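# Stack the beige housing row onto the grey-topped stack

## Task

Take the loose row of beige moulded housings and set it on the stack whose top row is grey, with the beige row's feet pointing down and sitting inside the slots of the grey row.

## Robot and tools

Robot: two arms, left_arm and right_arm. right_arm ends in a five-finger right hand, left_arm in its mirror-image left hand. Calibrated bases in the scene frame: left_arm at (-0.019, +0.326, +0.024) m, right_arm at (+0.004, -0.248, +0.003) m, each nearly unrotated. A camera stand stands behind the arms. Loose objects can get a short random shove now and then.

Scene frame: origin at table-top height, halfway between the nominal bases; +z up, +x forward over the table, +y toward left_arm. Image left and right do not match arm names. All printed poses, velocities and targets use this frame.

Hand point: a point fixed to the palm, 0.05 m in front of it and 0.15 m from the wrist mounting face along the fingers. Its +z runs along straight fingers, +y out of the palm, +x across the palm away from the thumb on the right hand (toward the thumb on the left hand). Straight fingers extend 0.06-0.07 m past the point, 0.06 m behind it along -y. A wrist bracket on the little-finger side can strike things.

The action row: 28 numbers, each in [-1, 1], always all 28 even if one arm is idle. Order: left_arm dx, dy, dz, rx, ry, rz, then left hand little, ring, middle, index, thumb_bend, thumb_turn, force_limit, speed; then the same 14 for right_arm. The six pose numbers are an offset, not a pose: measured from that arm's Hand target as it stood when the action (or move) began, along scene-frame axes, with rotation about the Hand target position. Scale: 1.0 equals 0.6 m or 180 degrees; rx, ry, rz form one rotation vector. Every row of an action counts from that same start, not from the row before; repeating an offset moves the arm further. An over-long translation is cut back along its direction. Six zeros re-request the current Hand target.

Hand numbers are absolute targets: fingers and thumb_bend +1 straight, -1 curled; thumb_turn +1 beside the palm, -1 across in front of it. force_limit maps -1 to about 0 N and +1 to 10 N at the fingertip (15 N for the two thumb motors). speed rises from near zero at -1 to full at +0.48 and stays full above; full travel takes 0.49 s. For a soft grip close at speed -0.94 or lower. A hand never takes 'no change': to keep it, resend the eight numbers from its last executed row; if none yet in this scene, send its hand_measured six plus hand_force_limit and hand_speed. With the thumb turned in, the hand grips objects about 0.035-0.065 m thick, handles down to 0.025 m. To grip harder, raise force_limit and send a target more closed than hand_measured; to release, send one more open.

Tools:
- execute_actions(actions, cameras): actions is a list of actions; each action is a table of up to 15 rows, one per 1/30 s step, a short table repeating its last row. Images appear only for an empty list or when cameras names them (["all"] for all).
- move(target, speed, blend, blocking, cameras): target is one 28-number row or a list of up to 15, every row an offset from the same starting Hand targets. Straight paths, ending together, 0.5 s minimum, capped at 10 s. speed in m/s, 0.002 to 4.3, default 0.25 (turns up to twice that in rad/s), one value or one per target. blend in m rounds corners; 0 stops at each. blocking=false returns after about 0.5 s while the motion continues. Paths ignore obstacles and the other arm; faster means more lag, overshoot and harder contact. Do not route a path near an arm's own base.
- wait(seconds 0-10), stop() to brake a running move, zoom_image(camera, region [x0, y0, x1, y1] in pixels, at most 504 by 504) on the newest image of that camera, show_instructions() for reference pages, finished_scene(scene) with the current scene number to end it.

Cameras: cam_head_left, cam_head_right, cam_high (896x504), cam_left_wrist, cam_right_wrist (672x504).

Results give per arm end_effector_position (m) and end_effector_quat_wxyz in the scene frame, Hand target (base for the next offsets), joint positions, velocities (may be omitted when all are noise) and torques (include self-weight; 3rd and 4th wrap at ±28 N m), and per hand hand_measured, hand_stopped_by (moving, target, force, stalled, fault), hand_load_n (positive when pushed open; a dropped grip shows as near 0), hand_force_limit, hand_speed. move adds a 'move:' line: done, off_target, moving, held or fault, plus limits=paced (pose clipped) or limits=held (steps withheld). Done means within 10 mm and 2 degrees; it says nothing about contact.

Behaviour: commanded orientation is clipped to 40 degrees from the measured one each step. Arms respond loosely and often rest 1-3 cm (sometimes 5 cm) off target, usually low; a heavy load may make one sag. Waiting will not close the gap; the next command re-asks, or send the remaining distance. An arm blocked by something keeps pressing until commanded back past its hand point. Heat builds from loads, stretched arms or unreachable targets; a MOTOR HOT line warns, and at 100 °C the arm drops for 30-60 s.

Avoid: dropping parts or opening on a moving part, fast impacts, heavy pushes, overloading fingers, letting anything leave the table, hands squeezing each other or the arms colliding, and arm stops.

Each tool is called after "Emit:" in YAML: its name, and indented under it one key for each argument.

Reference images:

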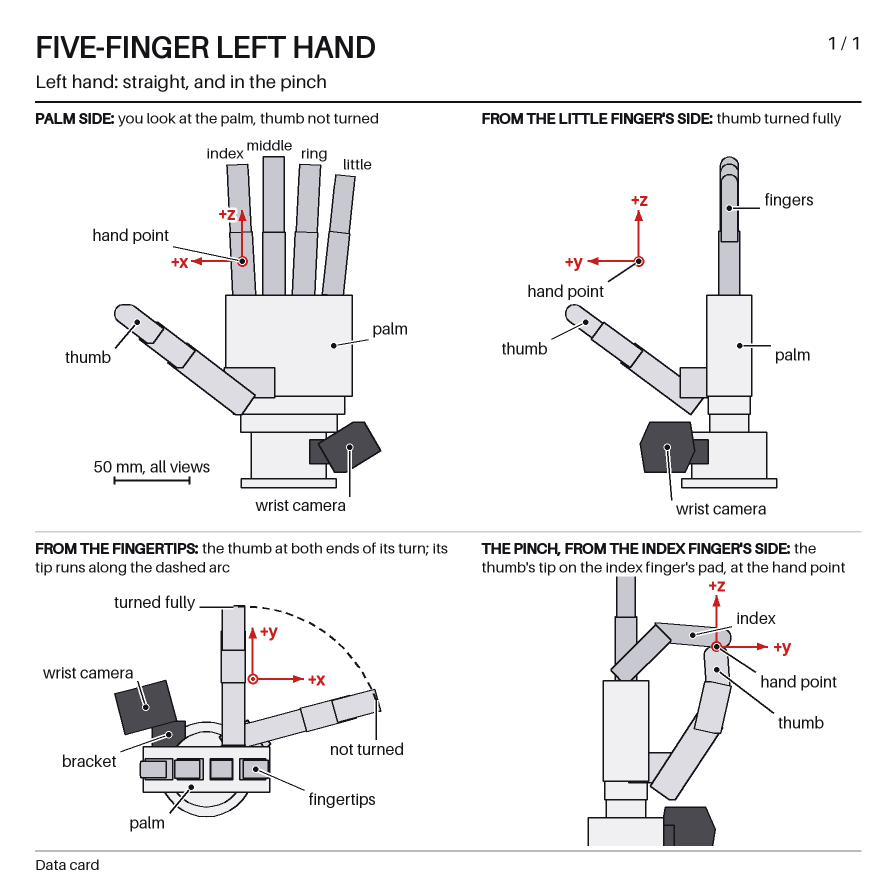

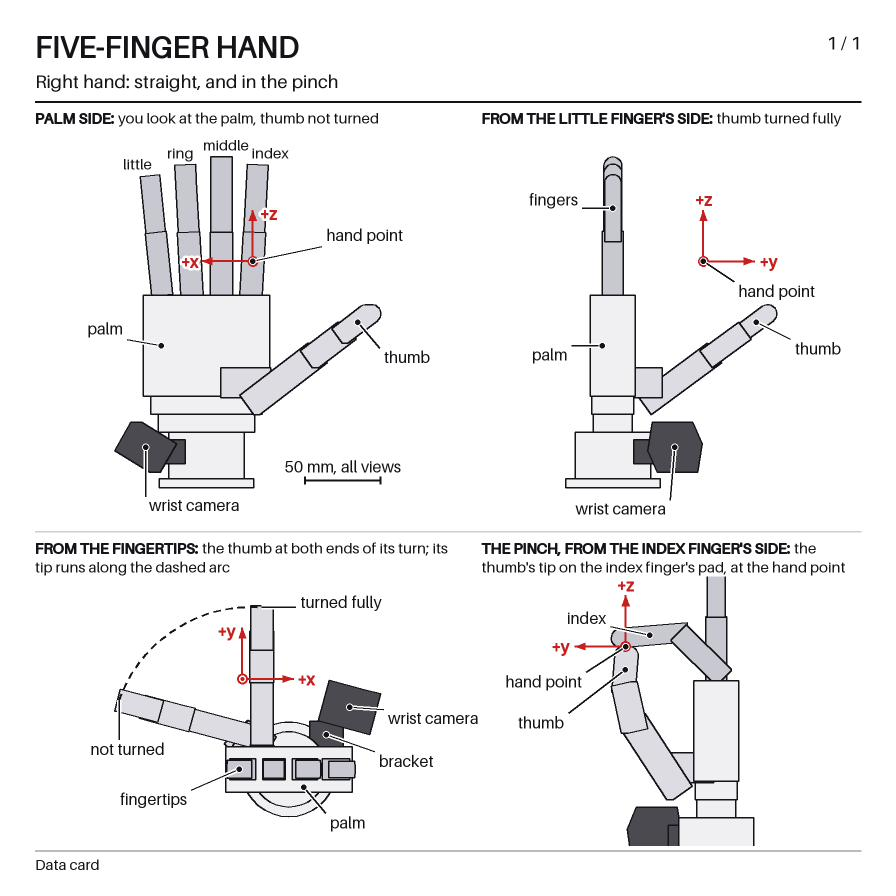

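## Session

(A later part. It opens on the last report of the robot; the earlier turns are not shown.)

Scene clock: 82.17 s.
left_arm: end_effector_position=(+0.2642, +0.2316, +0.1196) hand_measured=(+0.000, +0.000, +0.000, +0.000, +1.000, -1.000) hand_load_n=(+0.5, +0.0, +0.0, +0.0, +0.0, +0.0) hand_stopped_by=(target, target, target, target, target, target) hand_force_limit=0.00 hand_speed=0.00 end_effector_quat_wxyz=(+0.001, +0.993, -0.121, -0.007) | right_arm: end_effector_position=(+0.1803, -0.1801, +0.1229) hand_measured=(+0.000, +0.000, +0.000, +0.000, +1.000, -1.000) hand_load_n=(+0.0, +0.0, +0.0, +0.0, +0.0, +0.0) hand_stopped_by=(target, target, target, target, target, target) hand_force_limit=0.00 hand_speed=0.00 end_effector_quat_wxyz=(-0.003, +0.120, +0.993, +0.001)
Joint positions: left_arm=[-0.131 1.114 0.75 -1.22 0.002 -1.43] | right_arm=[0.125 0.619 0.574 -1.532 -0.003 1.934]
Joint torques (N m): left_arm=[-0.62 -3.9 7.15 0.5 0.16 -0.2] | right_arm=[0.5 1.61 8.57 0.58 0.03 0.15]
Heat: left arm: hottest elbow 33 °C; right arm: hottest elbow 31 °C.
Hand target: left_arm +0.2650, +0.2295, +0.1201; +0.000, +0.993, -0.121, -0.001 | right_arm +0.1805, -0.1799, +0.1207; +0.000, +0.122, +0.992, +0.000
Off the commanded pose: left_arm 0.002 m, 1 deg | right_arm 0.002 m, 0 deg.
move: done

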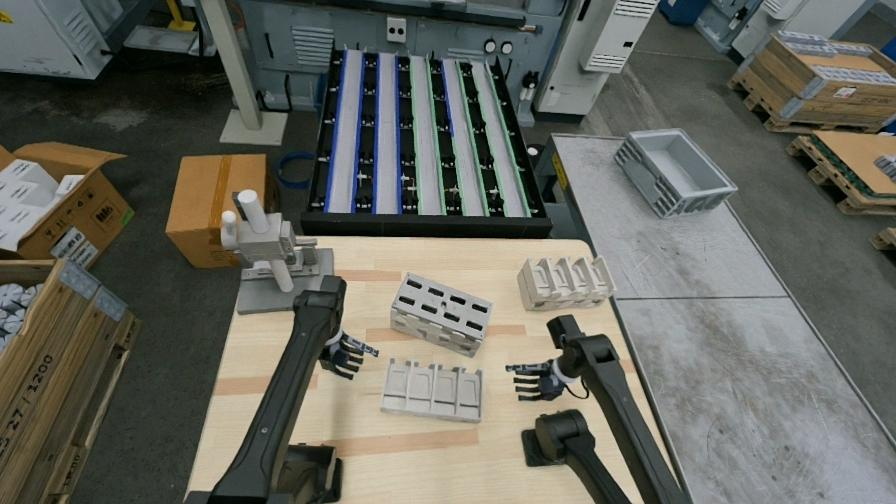

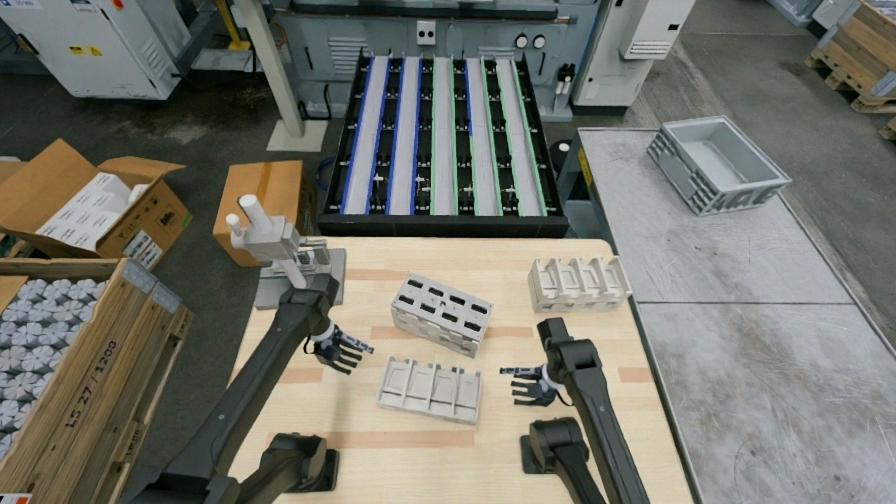

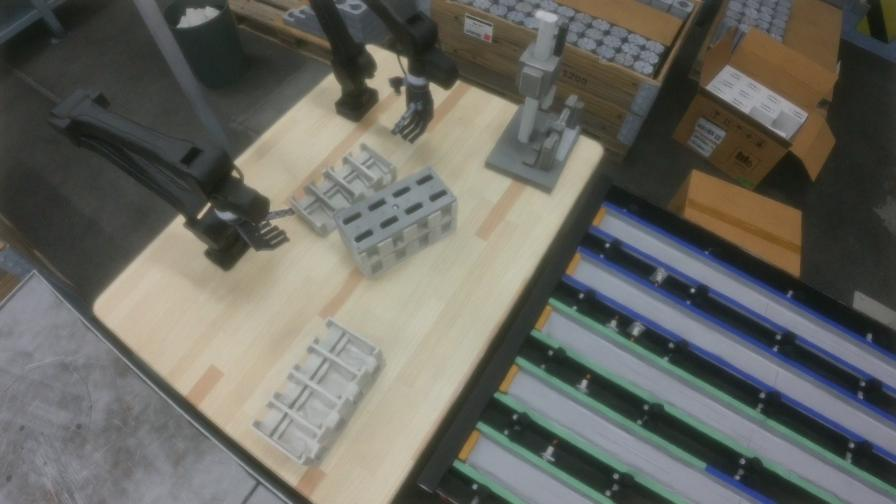

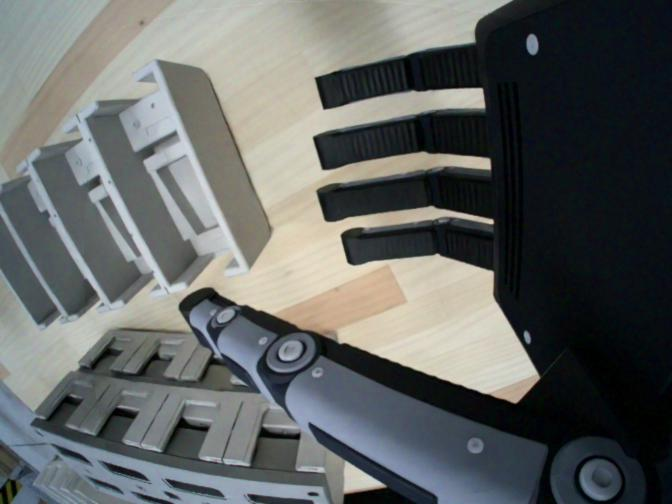

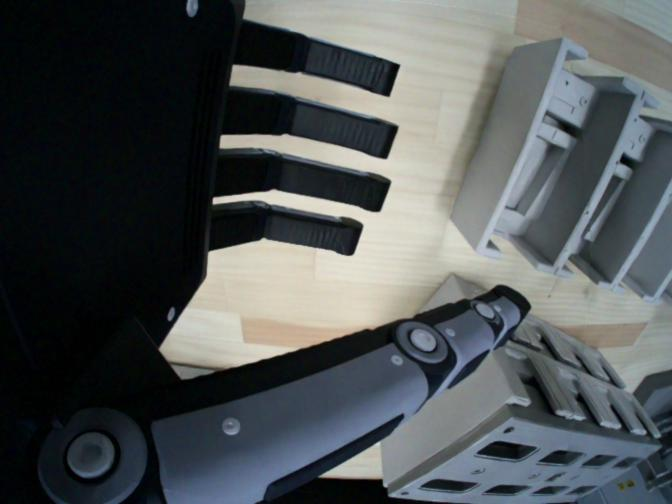

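Emit:
move:
  target: [0.003, -0.07, -0.1, 0,0,0, 0,0,0,0,1,-1,0,0, 0.028,0.113,-0.1,0,0,0,0,0,0,0,1,-1,0,0]
  speed: 0.12
  cameras: ["all"]

Scene clock: 94.40 s.
left_arm: end_effector_position=(+0.2674, +0.1887, +0.0633) hand_measured=(+0.000, +0.000, +0.000, +0.000, +1.000, -1.000) hand_load_n=(+0.0, +0.5, +0.0, +0.0, +0.0, +0.5) hand_stopped_by=(target, target, target, target, target, target) hand_force_limit=0.00 hand_speed=0.00 end_effector_quat_wxyz=(+0.001, +0.992, -0.122, +0.000) | right_arm: end_effector_position=(+0.1999, -0.1136, +0.0647) hand_measured=(+0.000, +0.000, +0.000, +0.000, +1.000, -1.000) hand_load_n=(+0.0, +0.0, +0.0, +0.0, +0.0, +0.0) hand_stopped_by=(target, target, target, target, target, target) hand_force_limit=0.00 hand_speed=0.00 end_effector_quat_wxyz=(-0.017, +0.071, +0.997, +0.035)
Joint positions: left_arm=[-0.282 1.221 0.664 -1.015 0.001 -1.579] | right_arm=[0.387 0.825 0.484 -1.23 -0.078 2.098]
Joint torques (N m): left_arm=[-0.44 -3.55 6.31 0.55 0.17 -0.18] | right_arm=[0.44 0.32 7.82 0.58 -0.26 0.15]
Heat: left arm: hottest elbow 33 °C; right arm: hottest elbow 31 °C.
Hand target: left_arm +0.2668, +0.1874, +0.0601; +0.000, +0.993, -0.121, -0.001 | right_arm +0.1972, -0.1122, +0.0605; +0.000, +0.123, +0.992, +0.000
Off the commanded pose: left_arm 0.003 m, 0 deg | right_arm 0.005 m, 7 deg.
joint sent to its limit (right arm) — joint 6 (wrist roll), upper limit. The joint targets are off in orientation, not in position.
move: off_target (right_arm)

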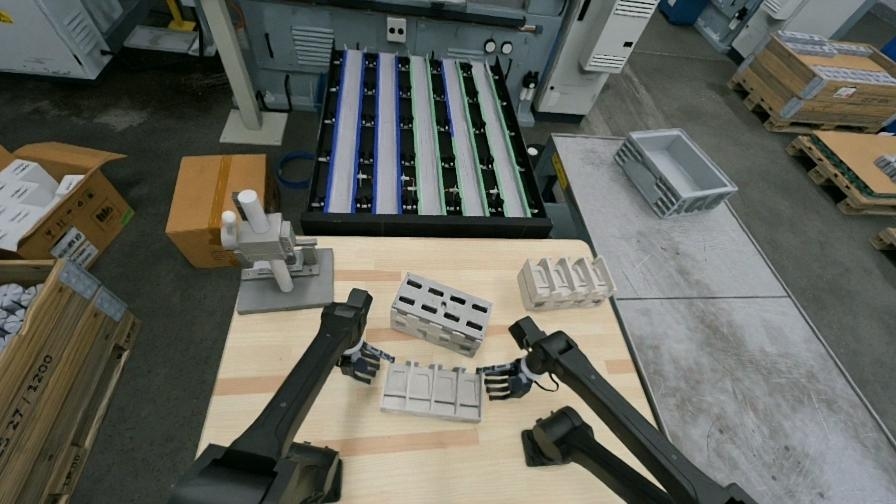

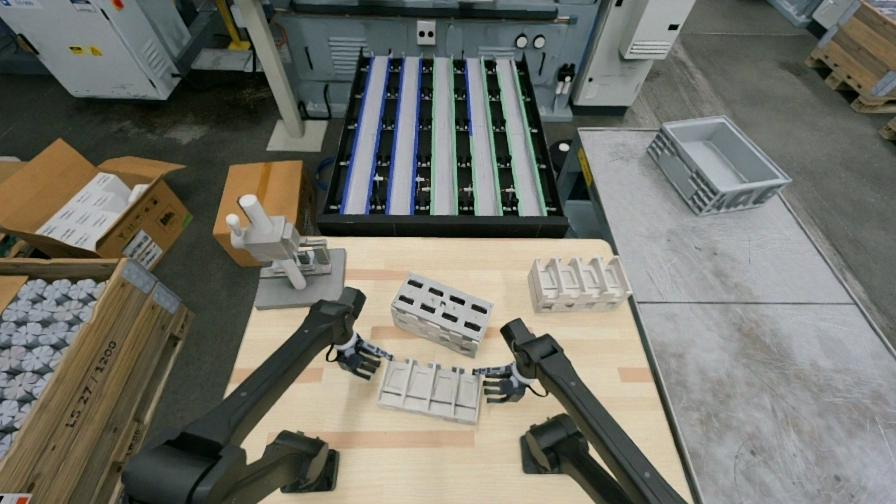

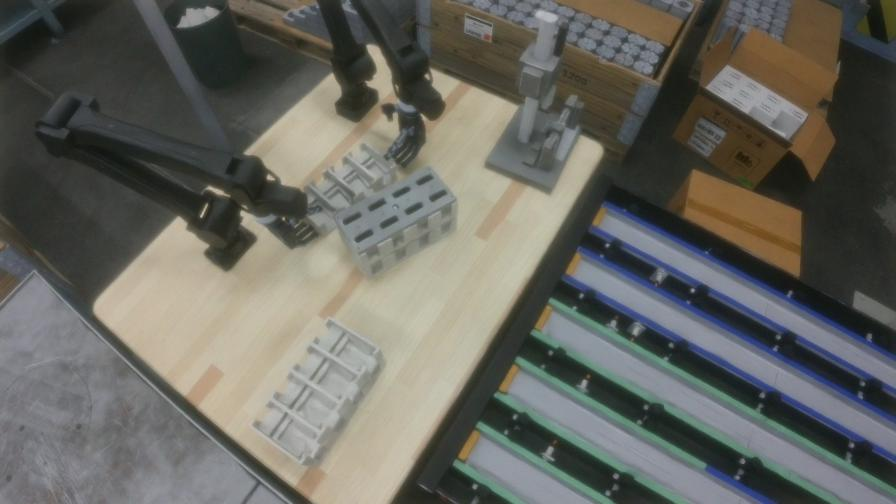

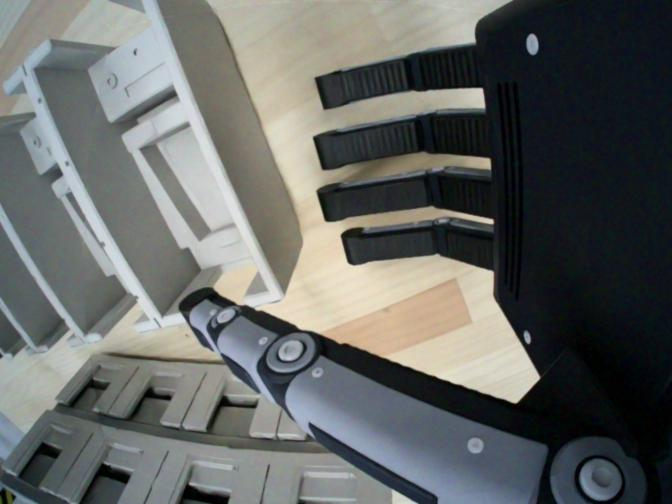

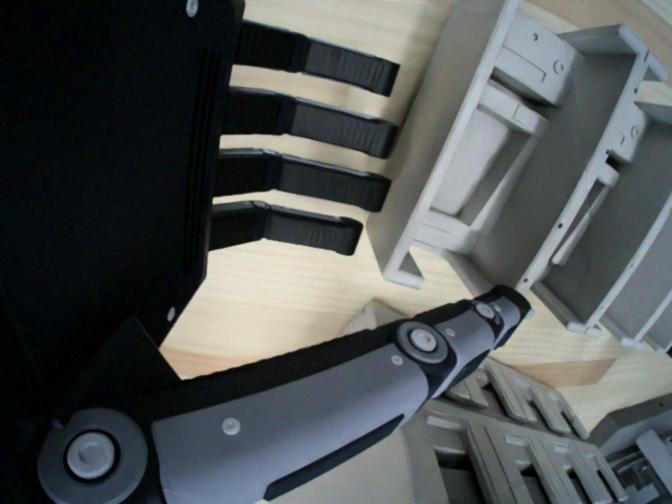

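Emit:
move:
  target:
    - [0.02, 0.083, 0.067, 0,0,0, 0,0,0,0,1,-1,0,0, 0.0,-0.067,0.233,0,0,0,0,0,0,0,1,-1,0,0]
    - [-0.06, 0.055, 0.3, 0,0,-0.5, 0,0,0,0,1,-1,0,0, 0.088,-0.513,0.367,0,0,0,0,0,0,0,1,-1,0,0]
  blend: 0.03
  cameras: ["cam_head_left", "cam_left_wrist"]

Scene clock: 118.00 s.
left_arm: end_effector_position=(+0.2155, +0.2258, +0.2237) hand_measured=(+0.000, +0.000, +0.000, +0.000, +1.000, -1.000) hand_load_n=(+0.0, +0.5, +0.0, +0.5, +0.0, +0.0) hand_stopped_by=(target, target, target, target, target, target) hand_force_limit=0.00 hand_speed=0.00 end_effector_quat_wxyz=(-0.011, -0.621, +0.784, +0.016) | right_arm: end_effector_position=(+0.2427, -0.4101, +0.2665) hand_measured=(+0.000, +0.000, +0.000, +0.000, +1.000, -1.000) hand_load_n=(+0.0, +0.0, +0.0, +0.0, -0.5, +0.0) hand_stopped_by=(target, target, target, target, target, target) hand_force_limit=0.00 hand_speed=0.00 end_effector_quat_wxyz=(-0.016, +0.126, +0.992, +0.011)
Joint positions: left_arm=[-0.3 1.184 1.076 -1.502 -0.001 -0.04] | right_arm=[-0.827 1.119 1.2 -1.692 0.004 0.994]
Joint torques (N m): left_arm=[-0.44 -3.96 12.75 -0.21 0.17 -0.02] | right_arm=[-0.67 -3.49 13.01 0.31 -0.19 -0.12]
Heat: left arm: hottest elbow 33 °C; right arm: hottest elbow 31 °C.
Hand target: left_arm +0.2308, +0.2204, +0.2401; +0.000, -0.616, +0.788, +0.000 | right_arm +0.2500, -0.4199, +0.2806; +0.000, +0.123, +0.992, +0.000
Off the commanded pose: left_arm 0.023 m, 2 deg | right_arm 0.019 m, 2 deg.
move: off_target (left_arm, right_arm)
Images, in order (width x height): cam_head_left 896x504, cam_left_wrist 672x504.

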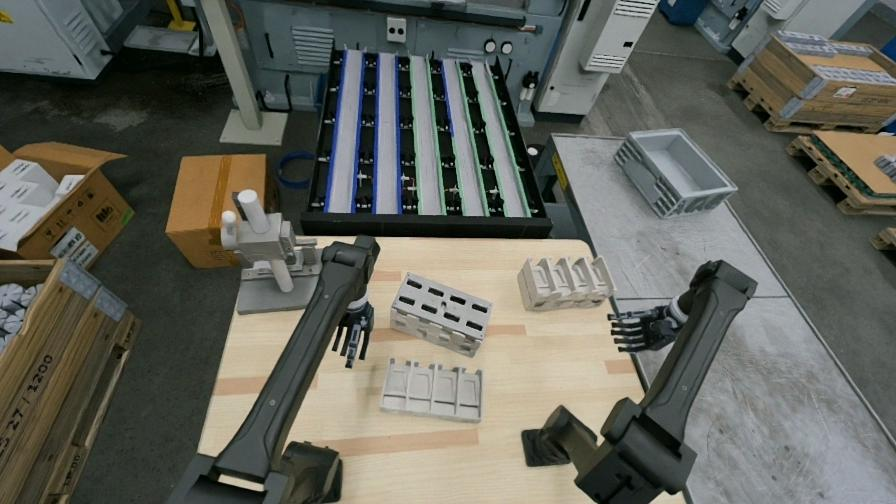

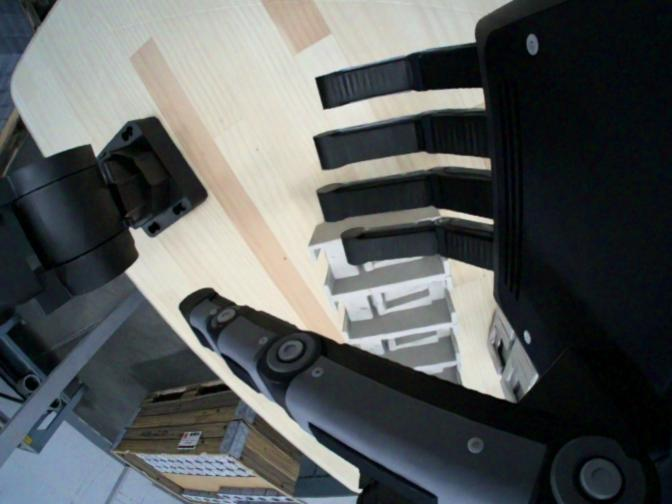

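Emit:
move:
  target: [-0.05, -0.26, -0.11, -0.1846,-0.1109,-0.483, -1,-1,0.1,0.1,1,-1,0,0, 0,0,0,0,0,0,0,0,0,0,1,-1,0,0]
  speed: 0.25
  cameras: ["all"]

Scene clock: 123.20 s.
left_arm: end_effector_position=(+0.2013, +0.0670, +0.1789) hand_measured=(-1.000, -1.000, +0.100, +0.100, +1.000, -1.000) hand_load_n=(+0.0, +0.0, +0.5, +0.0, +0.0, +0.0) hand_stopped_by=(target, target, target, target, target, target) hand_force_limit=0.00 hand_speed=0.00 end_effector_quat_wxyz=(-0.035, +0.109, +0.948, -0.298) | right_arm: end_effector_position=(+0.2427, -0.4101, +0.2665) hand_measured=(+0.000, +0.000, +0.000, +0.000, +1.000, -1.000) hand_load_n=(+0.0, +0.0, +0.0, +0.0, +0.0, +0.0) hand_stopped_by=(target, target, target, target, target, target) hand_force_limit=0.00 hand_speed=0.00 end_effector_quat_wxyz=(-0.016, +0.126, +0.992, +0.011)
Joint positions: left_arm=[-0.688 1.185 0.956 -1.06 0.547 1.061] | right_arm=[-0.827 1.119 1.2 -1.692 0.004 0.994]
Joint torques (N m): left_arm=[-0.5 -4.6 7.77 1.09 0.61 -0.04] | right_arm=[-0.73 -3.49 13 0.31 -0.19 -0.12]
Heat: left arm: hottest elbow 33 °C; right arm: hottest elbow 32 °C.
Hand target: left_arm +0.2008, +0.0644, +0.1741; -0.036, +0.116, +0.947, -0.298 | right_arm +0.2500, -0.4199, +0.2806; +0.000, +0.123, +0.992, +0.000
Off the commanded pose: left_arm 0.005 m, 1 deg | right_arm 0.019 m, 2 deg.
move: off_target (right_arm)

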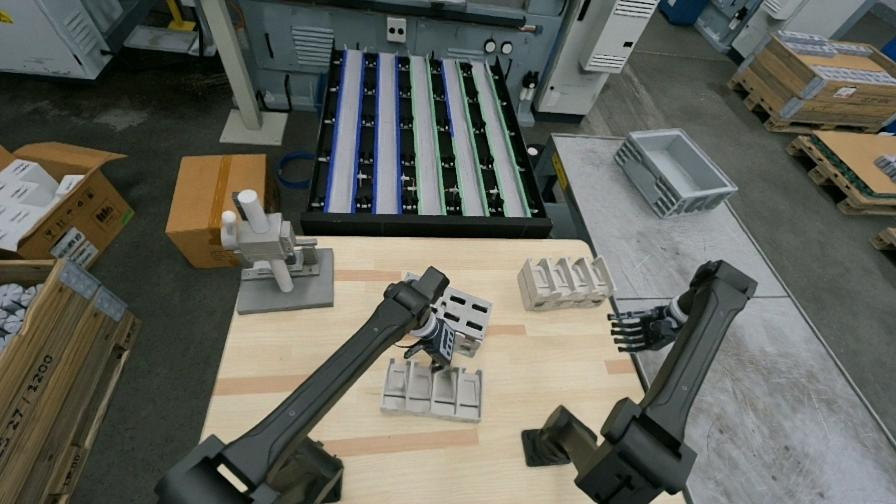

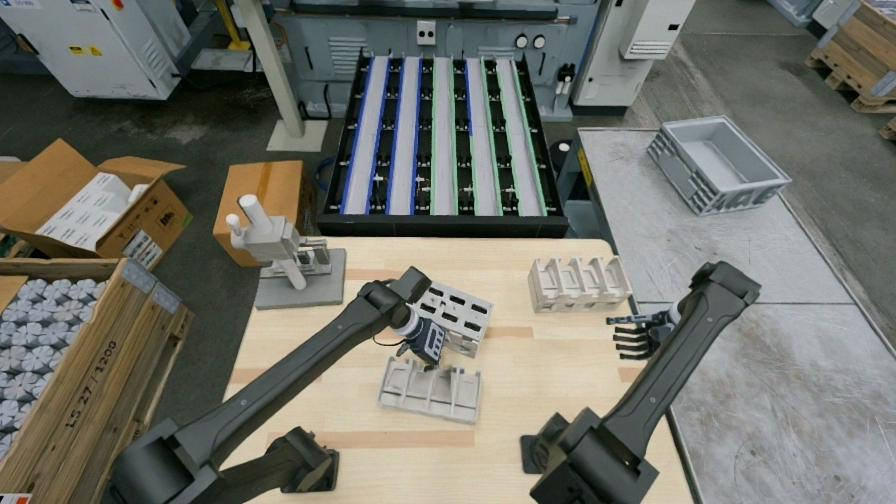

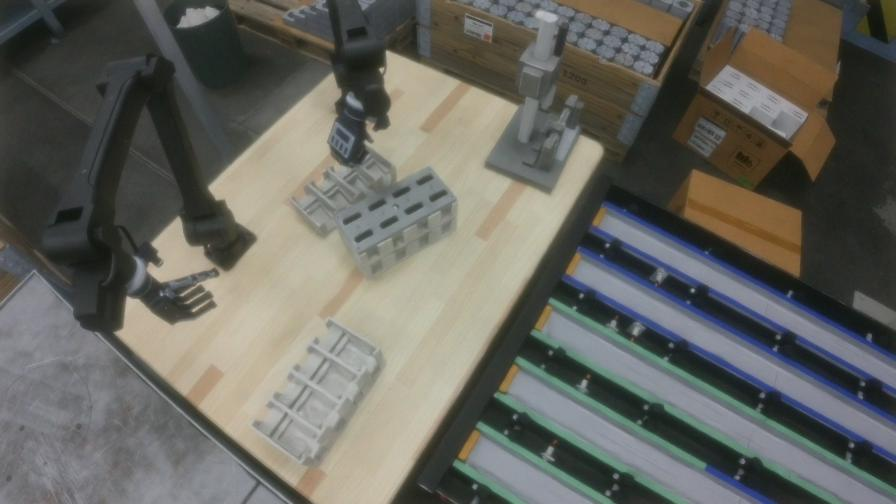

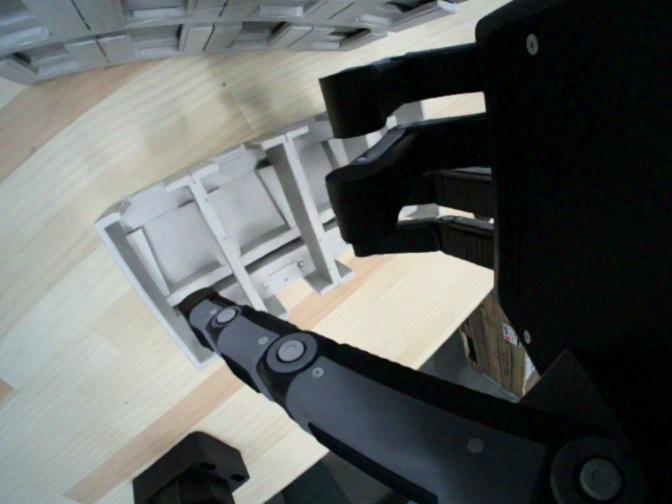

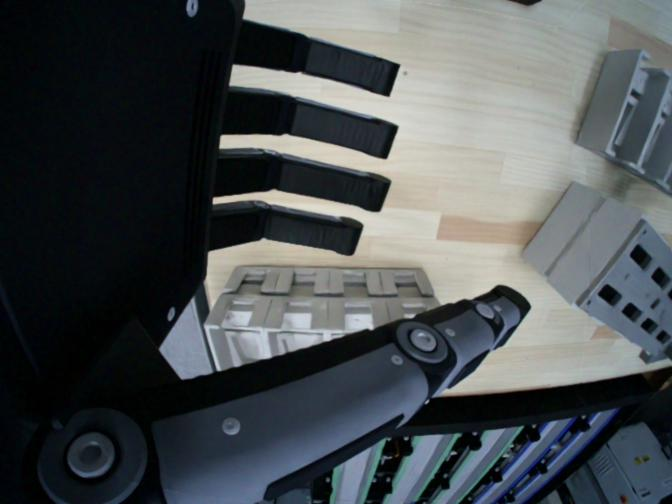

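Emit:
zoom_image:
  camera: "cam_head_left"
  region: [370, 280, 510, 430]

Emit:
zoom_image:
  camera: "cam_head_right"
  region: [370, 280, 510, 430]

Emit:
zoom_image:
  camera: "cam_high"
  region: [280, 70, 440, 250]

Scaled by 3.360 from the camera's 896x504 image, which has a finer 1280x720 frame.

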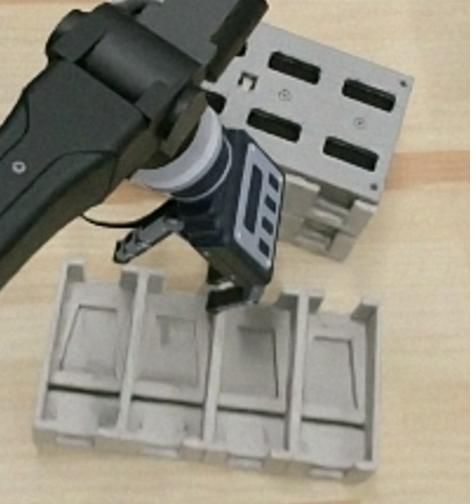

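Scaled by 3.360 from the camera's 896x504 image, which has a finer 1280x720 frame.

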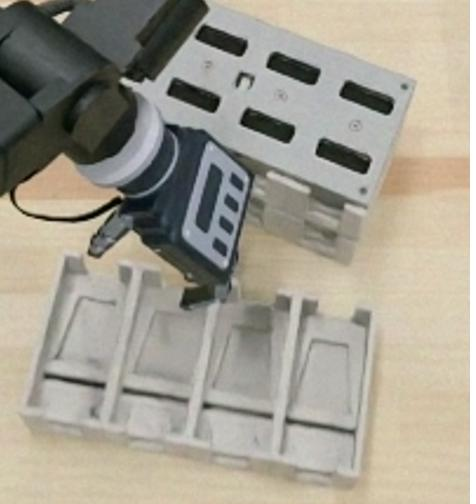

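Scaled by 2.800 from the camera's 896x504 image, which has a finer 1280x720 frame.

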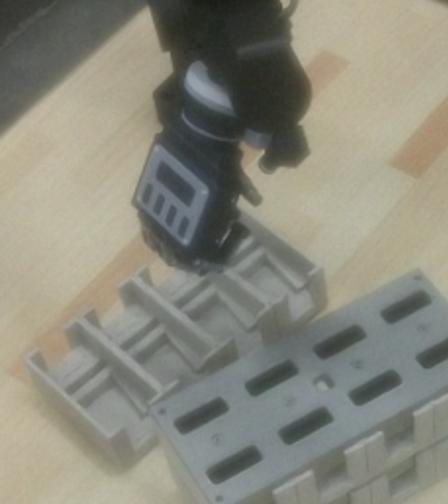

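Emit:
move:
  target: [0, 0, -0.09, 0,0,0, -1,-1,0.1,0.1,1,-1,0,0, 0,0,0,0,0,0,0,0,0,0,1,-1,0,0]
  speed: 0.15
  cameras: ["cam_head_left","cam_head_right","cam_high","cam_left_wrist"]

Emit:
zoom_image:
  camera: "cam_head_left"
  region: [370, 280, 510, 430]

Emit:
zoom_image:
  camera: "cam_head_right"
  region: [370, 280, 510, 430]

Emit:
zoom_image:
  camera: "cam_high"
  region: [280, 70, 440, 250]

Scene clock: 134.77 s.
left_arm: end_effector_position=(+0.2005, +0.0676, +0.1213) hand_measured=(-1.000, -1.000, +0.100, +0.100, +1.000, -1.000) hand_load_n=(+0.0, +0.0, +0.0, +0.0, +0.0, +0.0) hand_stopped_by=(target, target, target, target, target, target) hand_force_limit=0.00 hand_speed=0.00 end_effector_quat_wxyz=(-0.039, +0.109, +0.948, -0.295) | right_arm: end_effector_position=(+0.2427, -0.4101, +0.2665) hand_measured=(+0.000, +0.000, +0.000, +0.000, +1.000, -1.000) hand_load_n=(+0.0, +0.0, +0.0, +0.0, +0.0, +0.0) hand_stopped_by=(target, target, target, target, target, target) hand_force_limit=0.00 hand_speed=0.00 end_effector_quat_wxyz=(-0.016, +0.126, +0.992, +0.011)
Joint positions: left_arm=[-0.688 1.243 0.844 -0.901 0.548 1.063] | right_arm=[-0.827 1.119 1.2 -1.692 0.004 0.994]
Joint torques (N m): left_arm=[-0.5 -5.42 7.71 1.07 0.58 -0.05] | right_arm=[-0.73 -3.43 13 0.31 -0.19 -0.12]
Heat: left arm: hottest elbow 33 °C; right arm: hottest elbow 34 °C.
Hand target: left_arm +0.2008, +0.0644, +0.1202; -0.036, +0.116, +0.947, -0.298 | right_arm +0.2500, -0.4199, +0.2806; +0.000, +0.123, +0.992, +0.000
Off the commanded pose: left_arm 0.003 m, 1 deg | right_arm 0.019 m, 2 deg.
move: off_target (right_arm)
Images, in order (width x height): cam_head_left 896x504, cam_head_right 896x504, cam_high 896x504, cam_left_wrist 672x504.

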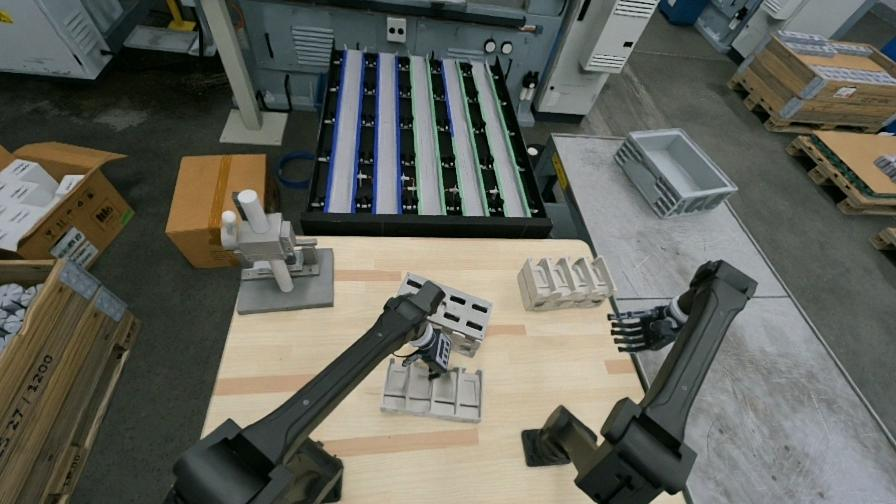

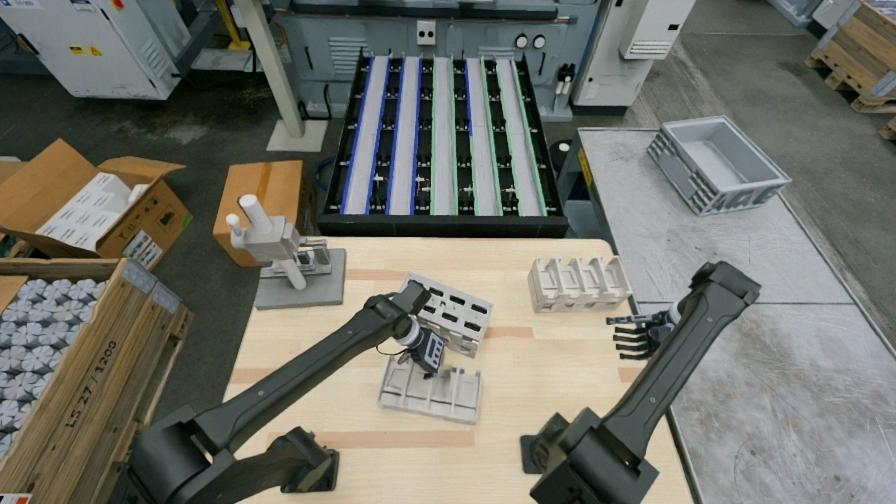

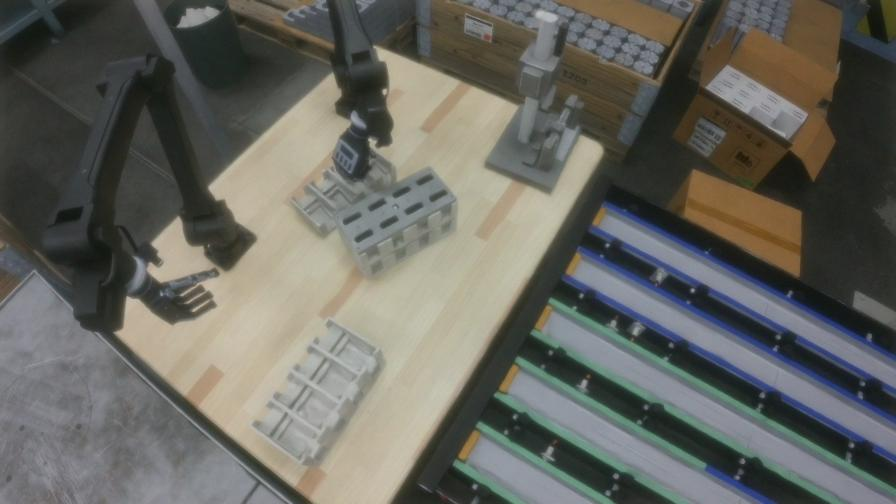

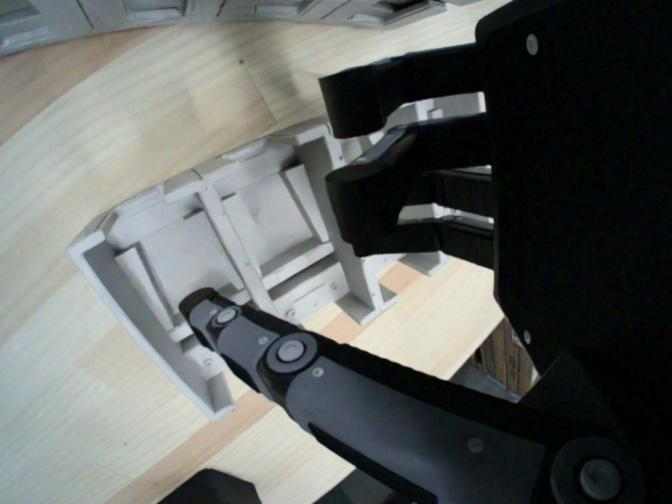

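Scaled by 3.360 from the camera's 896x504 image, which has a finer 1280x720 frame.

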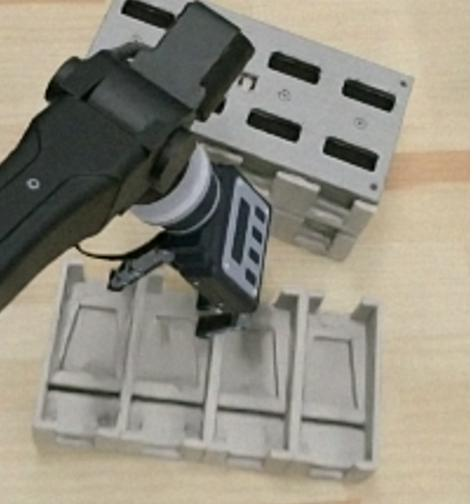

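Scaled by 3.360 from the camera's 896x504 image, which has a finer 1280x720 frame.

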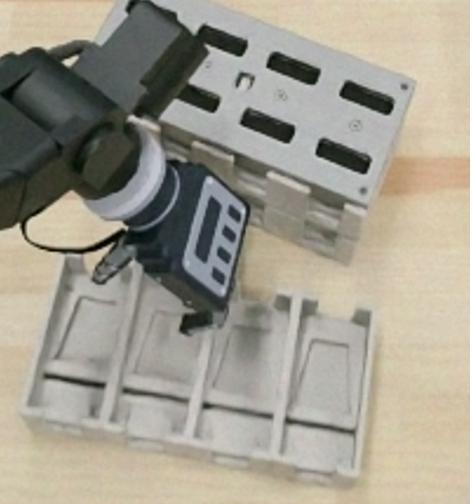

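Scaled by 2.800 from the camera's 896x504 image, which has a finer 1280x720 frame.

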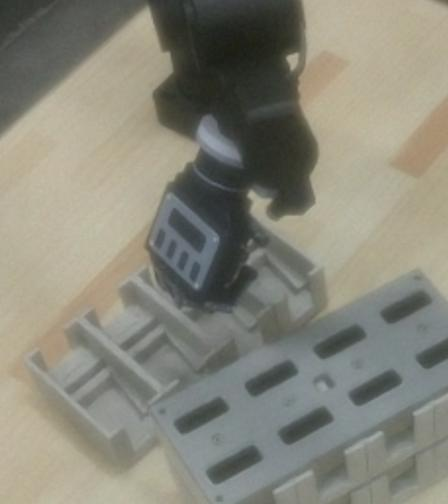

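Emit:
move:
  target: [-0.01, -0.02, -0.05, 0,0,0, -1,-1,0.1,0.1,1,-1,0,0, 0,0,0,0,0,0,0,0,0,0,1,-1,0,0]
  speed: 0.1
  cameras: ["cam_head_left","cam_head_right","cam_high","cam_left_wrist"]

Emit:
zoom_image:
  camera: "cam_head_left"
  region: [390, 330, 490, 430]

Emit:
zoom_image:
  camera: "cam_head_right"
  region: [390, 330, 490, 430]

Scene clock: 142.40 s.
left_arm: end_effector_position=(+0.1979, +0.0552, +0.1004) hand_measured=(-1.000, -1.000, +0.098, +0.100, +1.000, -1.000) hand_load_n=(+0.0, +0.0, -9.5, +0.0, +0.0, +0.5) hand_stopped_by=(target, target, target, target, target, target) hand_force_limit=0.00 hand_speed=0.00 end_effector_quat_wxyz=(-0.033, +0.111, +0.947, -0.301) | right_arm: end_effector_position=(+0.2427, -0.4101, +0.2665) hand_measured=(+0.000, +0.000, +0.000, +0.000, +1.000, -1.000) hand_load_n=(+0.0, +0.0, +0.0, +0.0, +0.0, +0.0) hand_stopped_by=(target, target, target, target, target, target) hand_force_limit=0.00 hand_speed=0.00 end_effector_quat_wxyz=(-0.016, +0.126, +0.992, +0.011)
Joint positions: left_arm=[-0.72 1.27 0.805 -0.798 0.541 1.026] | right_arm=[-0.827 1.119 1.2 -1.692 0.004 0.994]
Joint torques (N m): left_arm=[-0.91 -4.37 6.54 1.58 0.43 -0.11] | right_arm=[-0.73 -3.49 13.01 0.31 -0.19 -0.12]
Heat: left arm: hottest elbow 33 °C; right arm: hottest elbow 35 °C.
Hand target: left_arm +0.1949, +0.0525, +0.0901; -0.036, +0.116, +0.947, -0.298 | right_arm +0.2500, -0.4199, +0.2806; +0.000, +0.123, +0.992, +0.000
Off the commanded pose: left_arm 0.011 m, 1 deg | right_arm 0.019 m, 2 deg.
move: off_target (left_arm, right_arm)
Images, in order (width x height): cam_head_left 896x504, cam_head_right 896x504, cam_high 896x504, cam_left_wrist 672x504.

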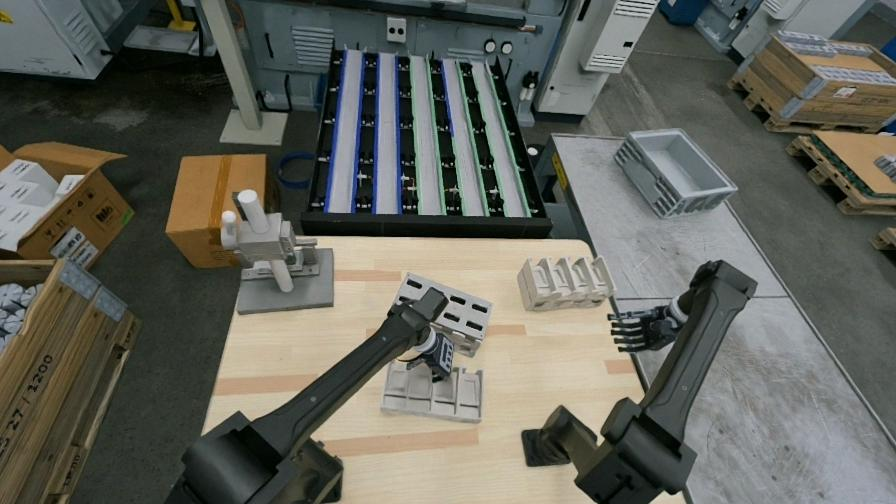

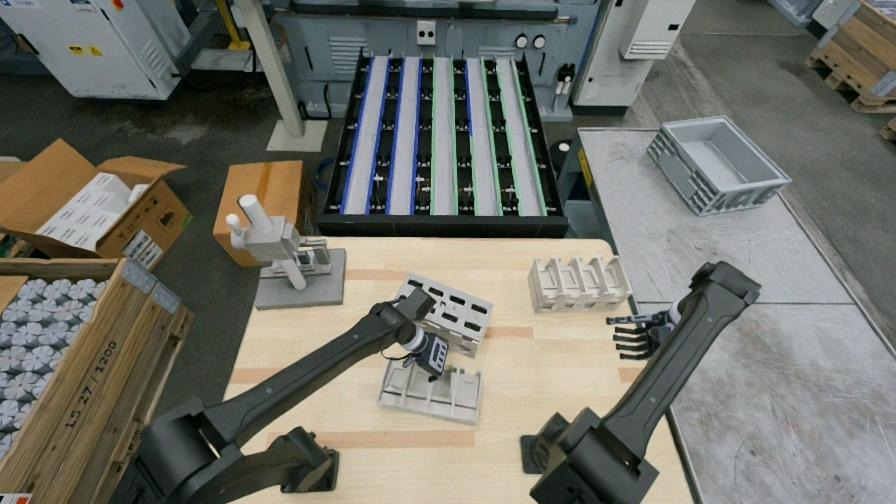

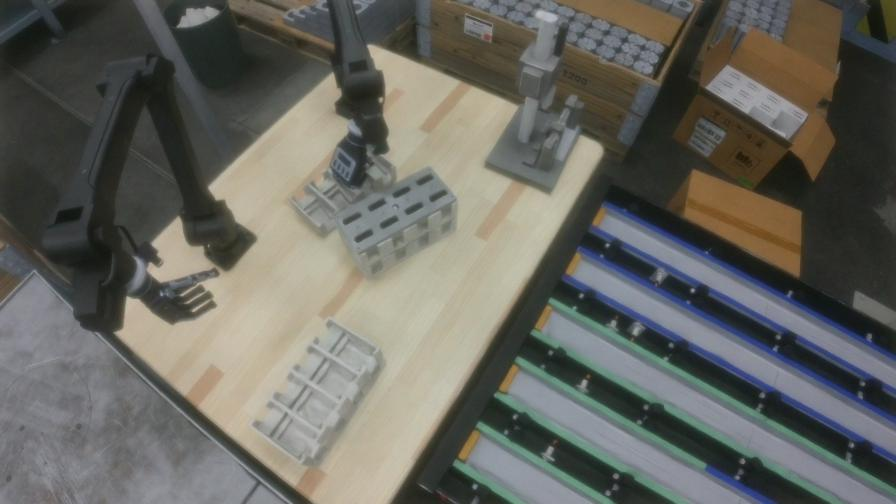

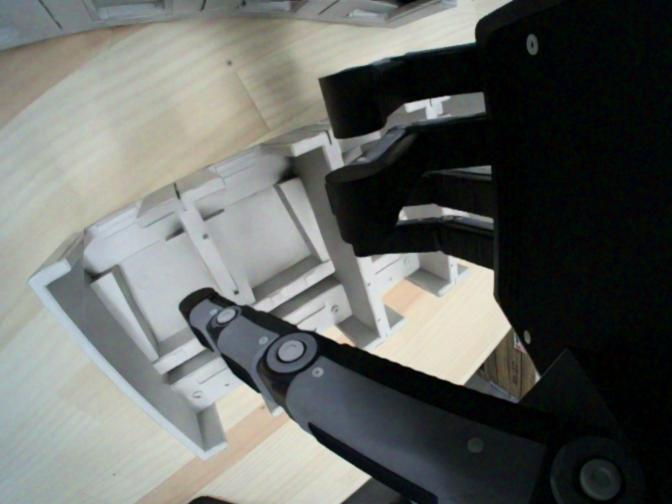

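Scaled by 5.040 from the camera's 896x504 image, which has a finer 1280x720 frame.

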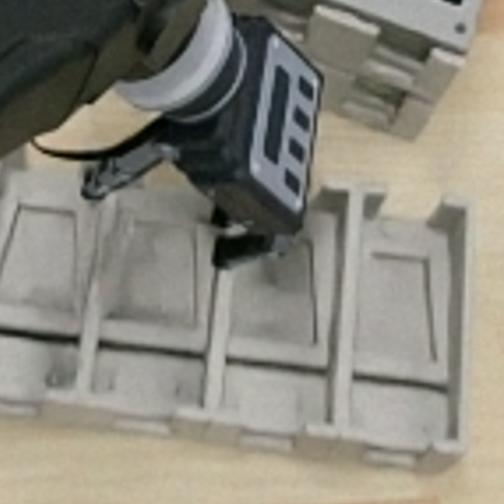

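Scaled by 5.040 from the camera's 896x504 image, which has a finer 1280x720 frame.

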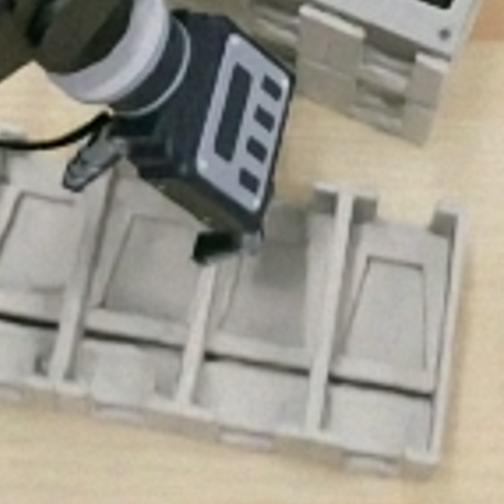

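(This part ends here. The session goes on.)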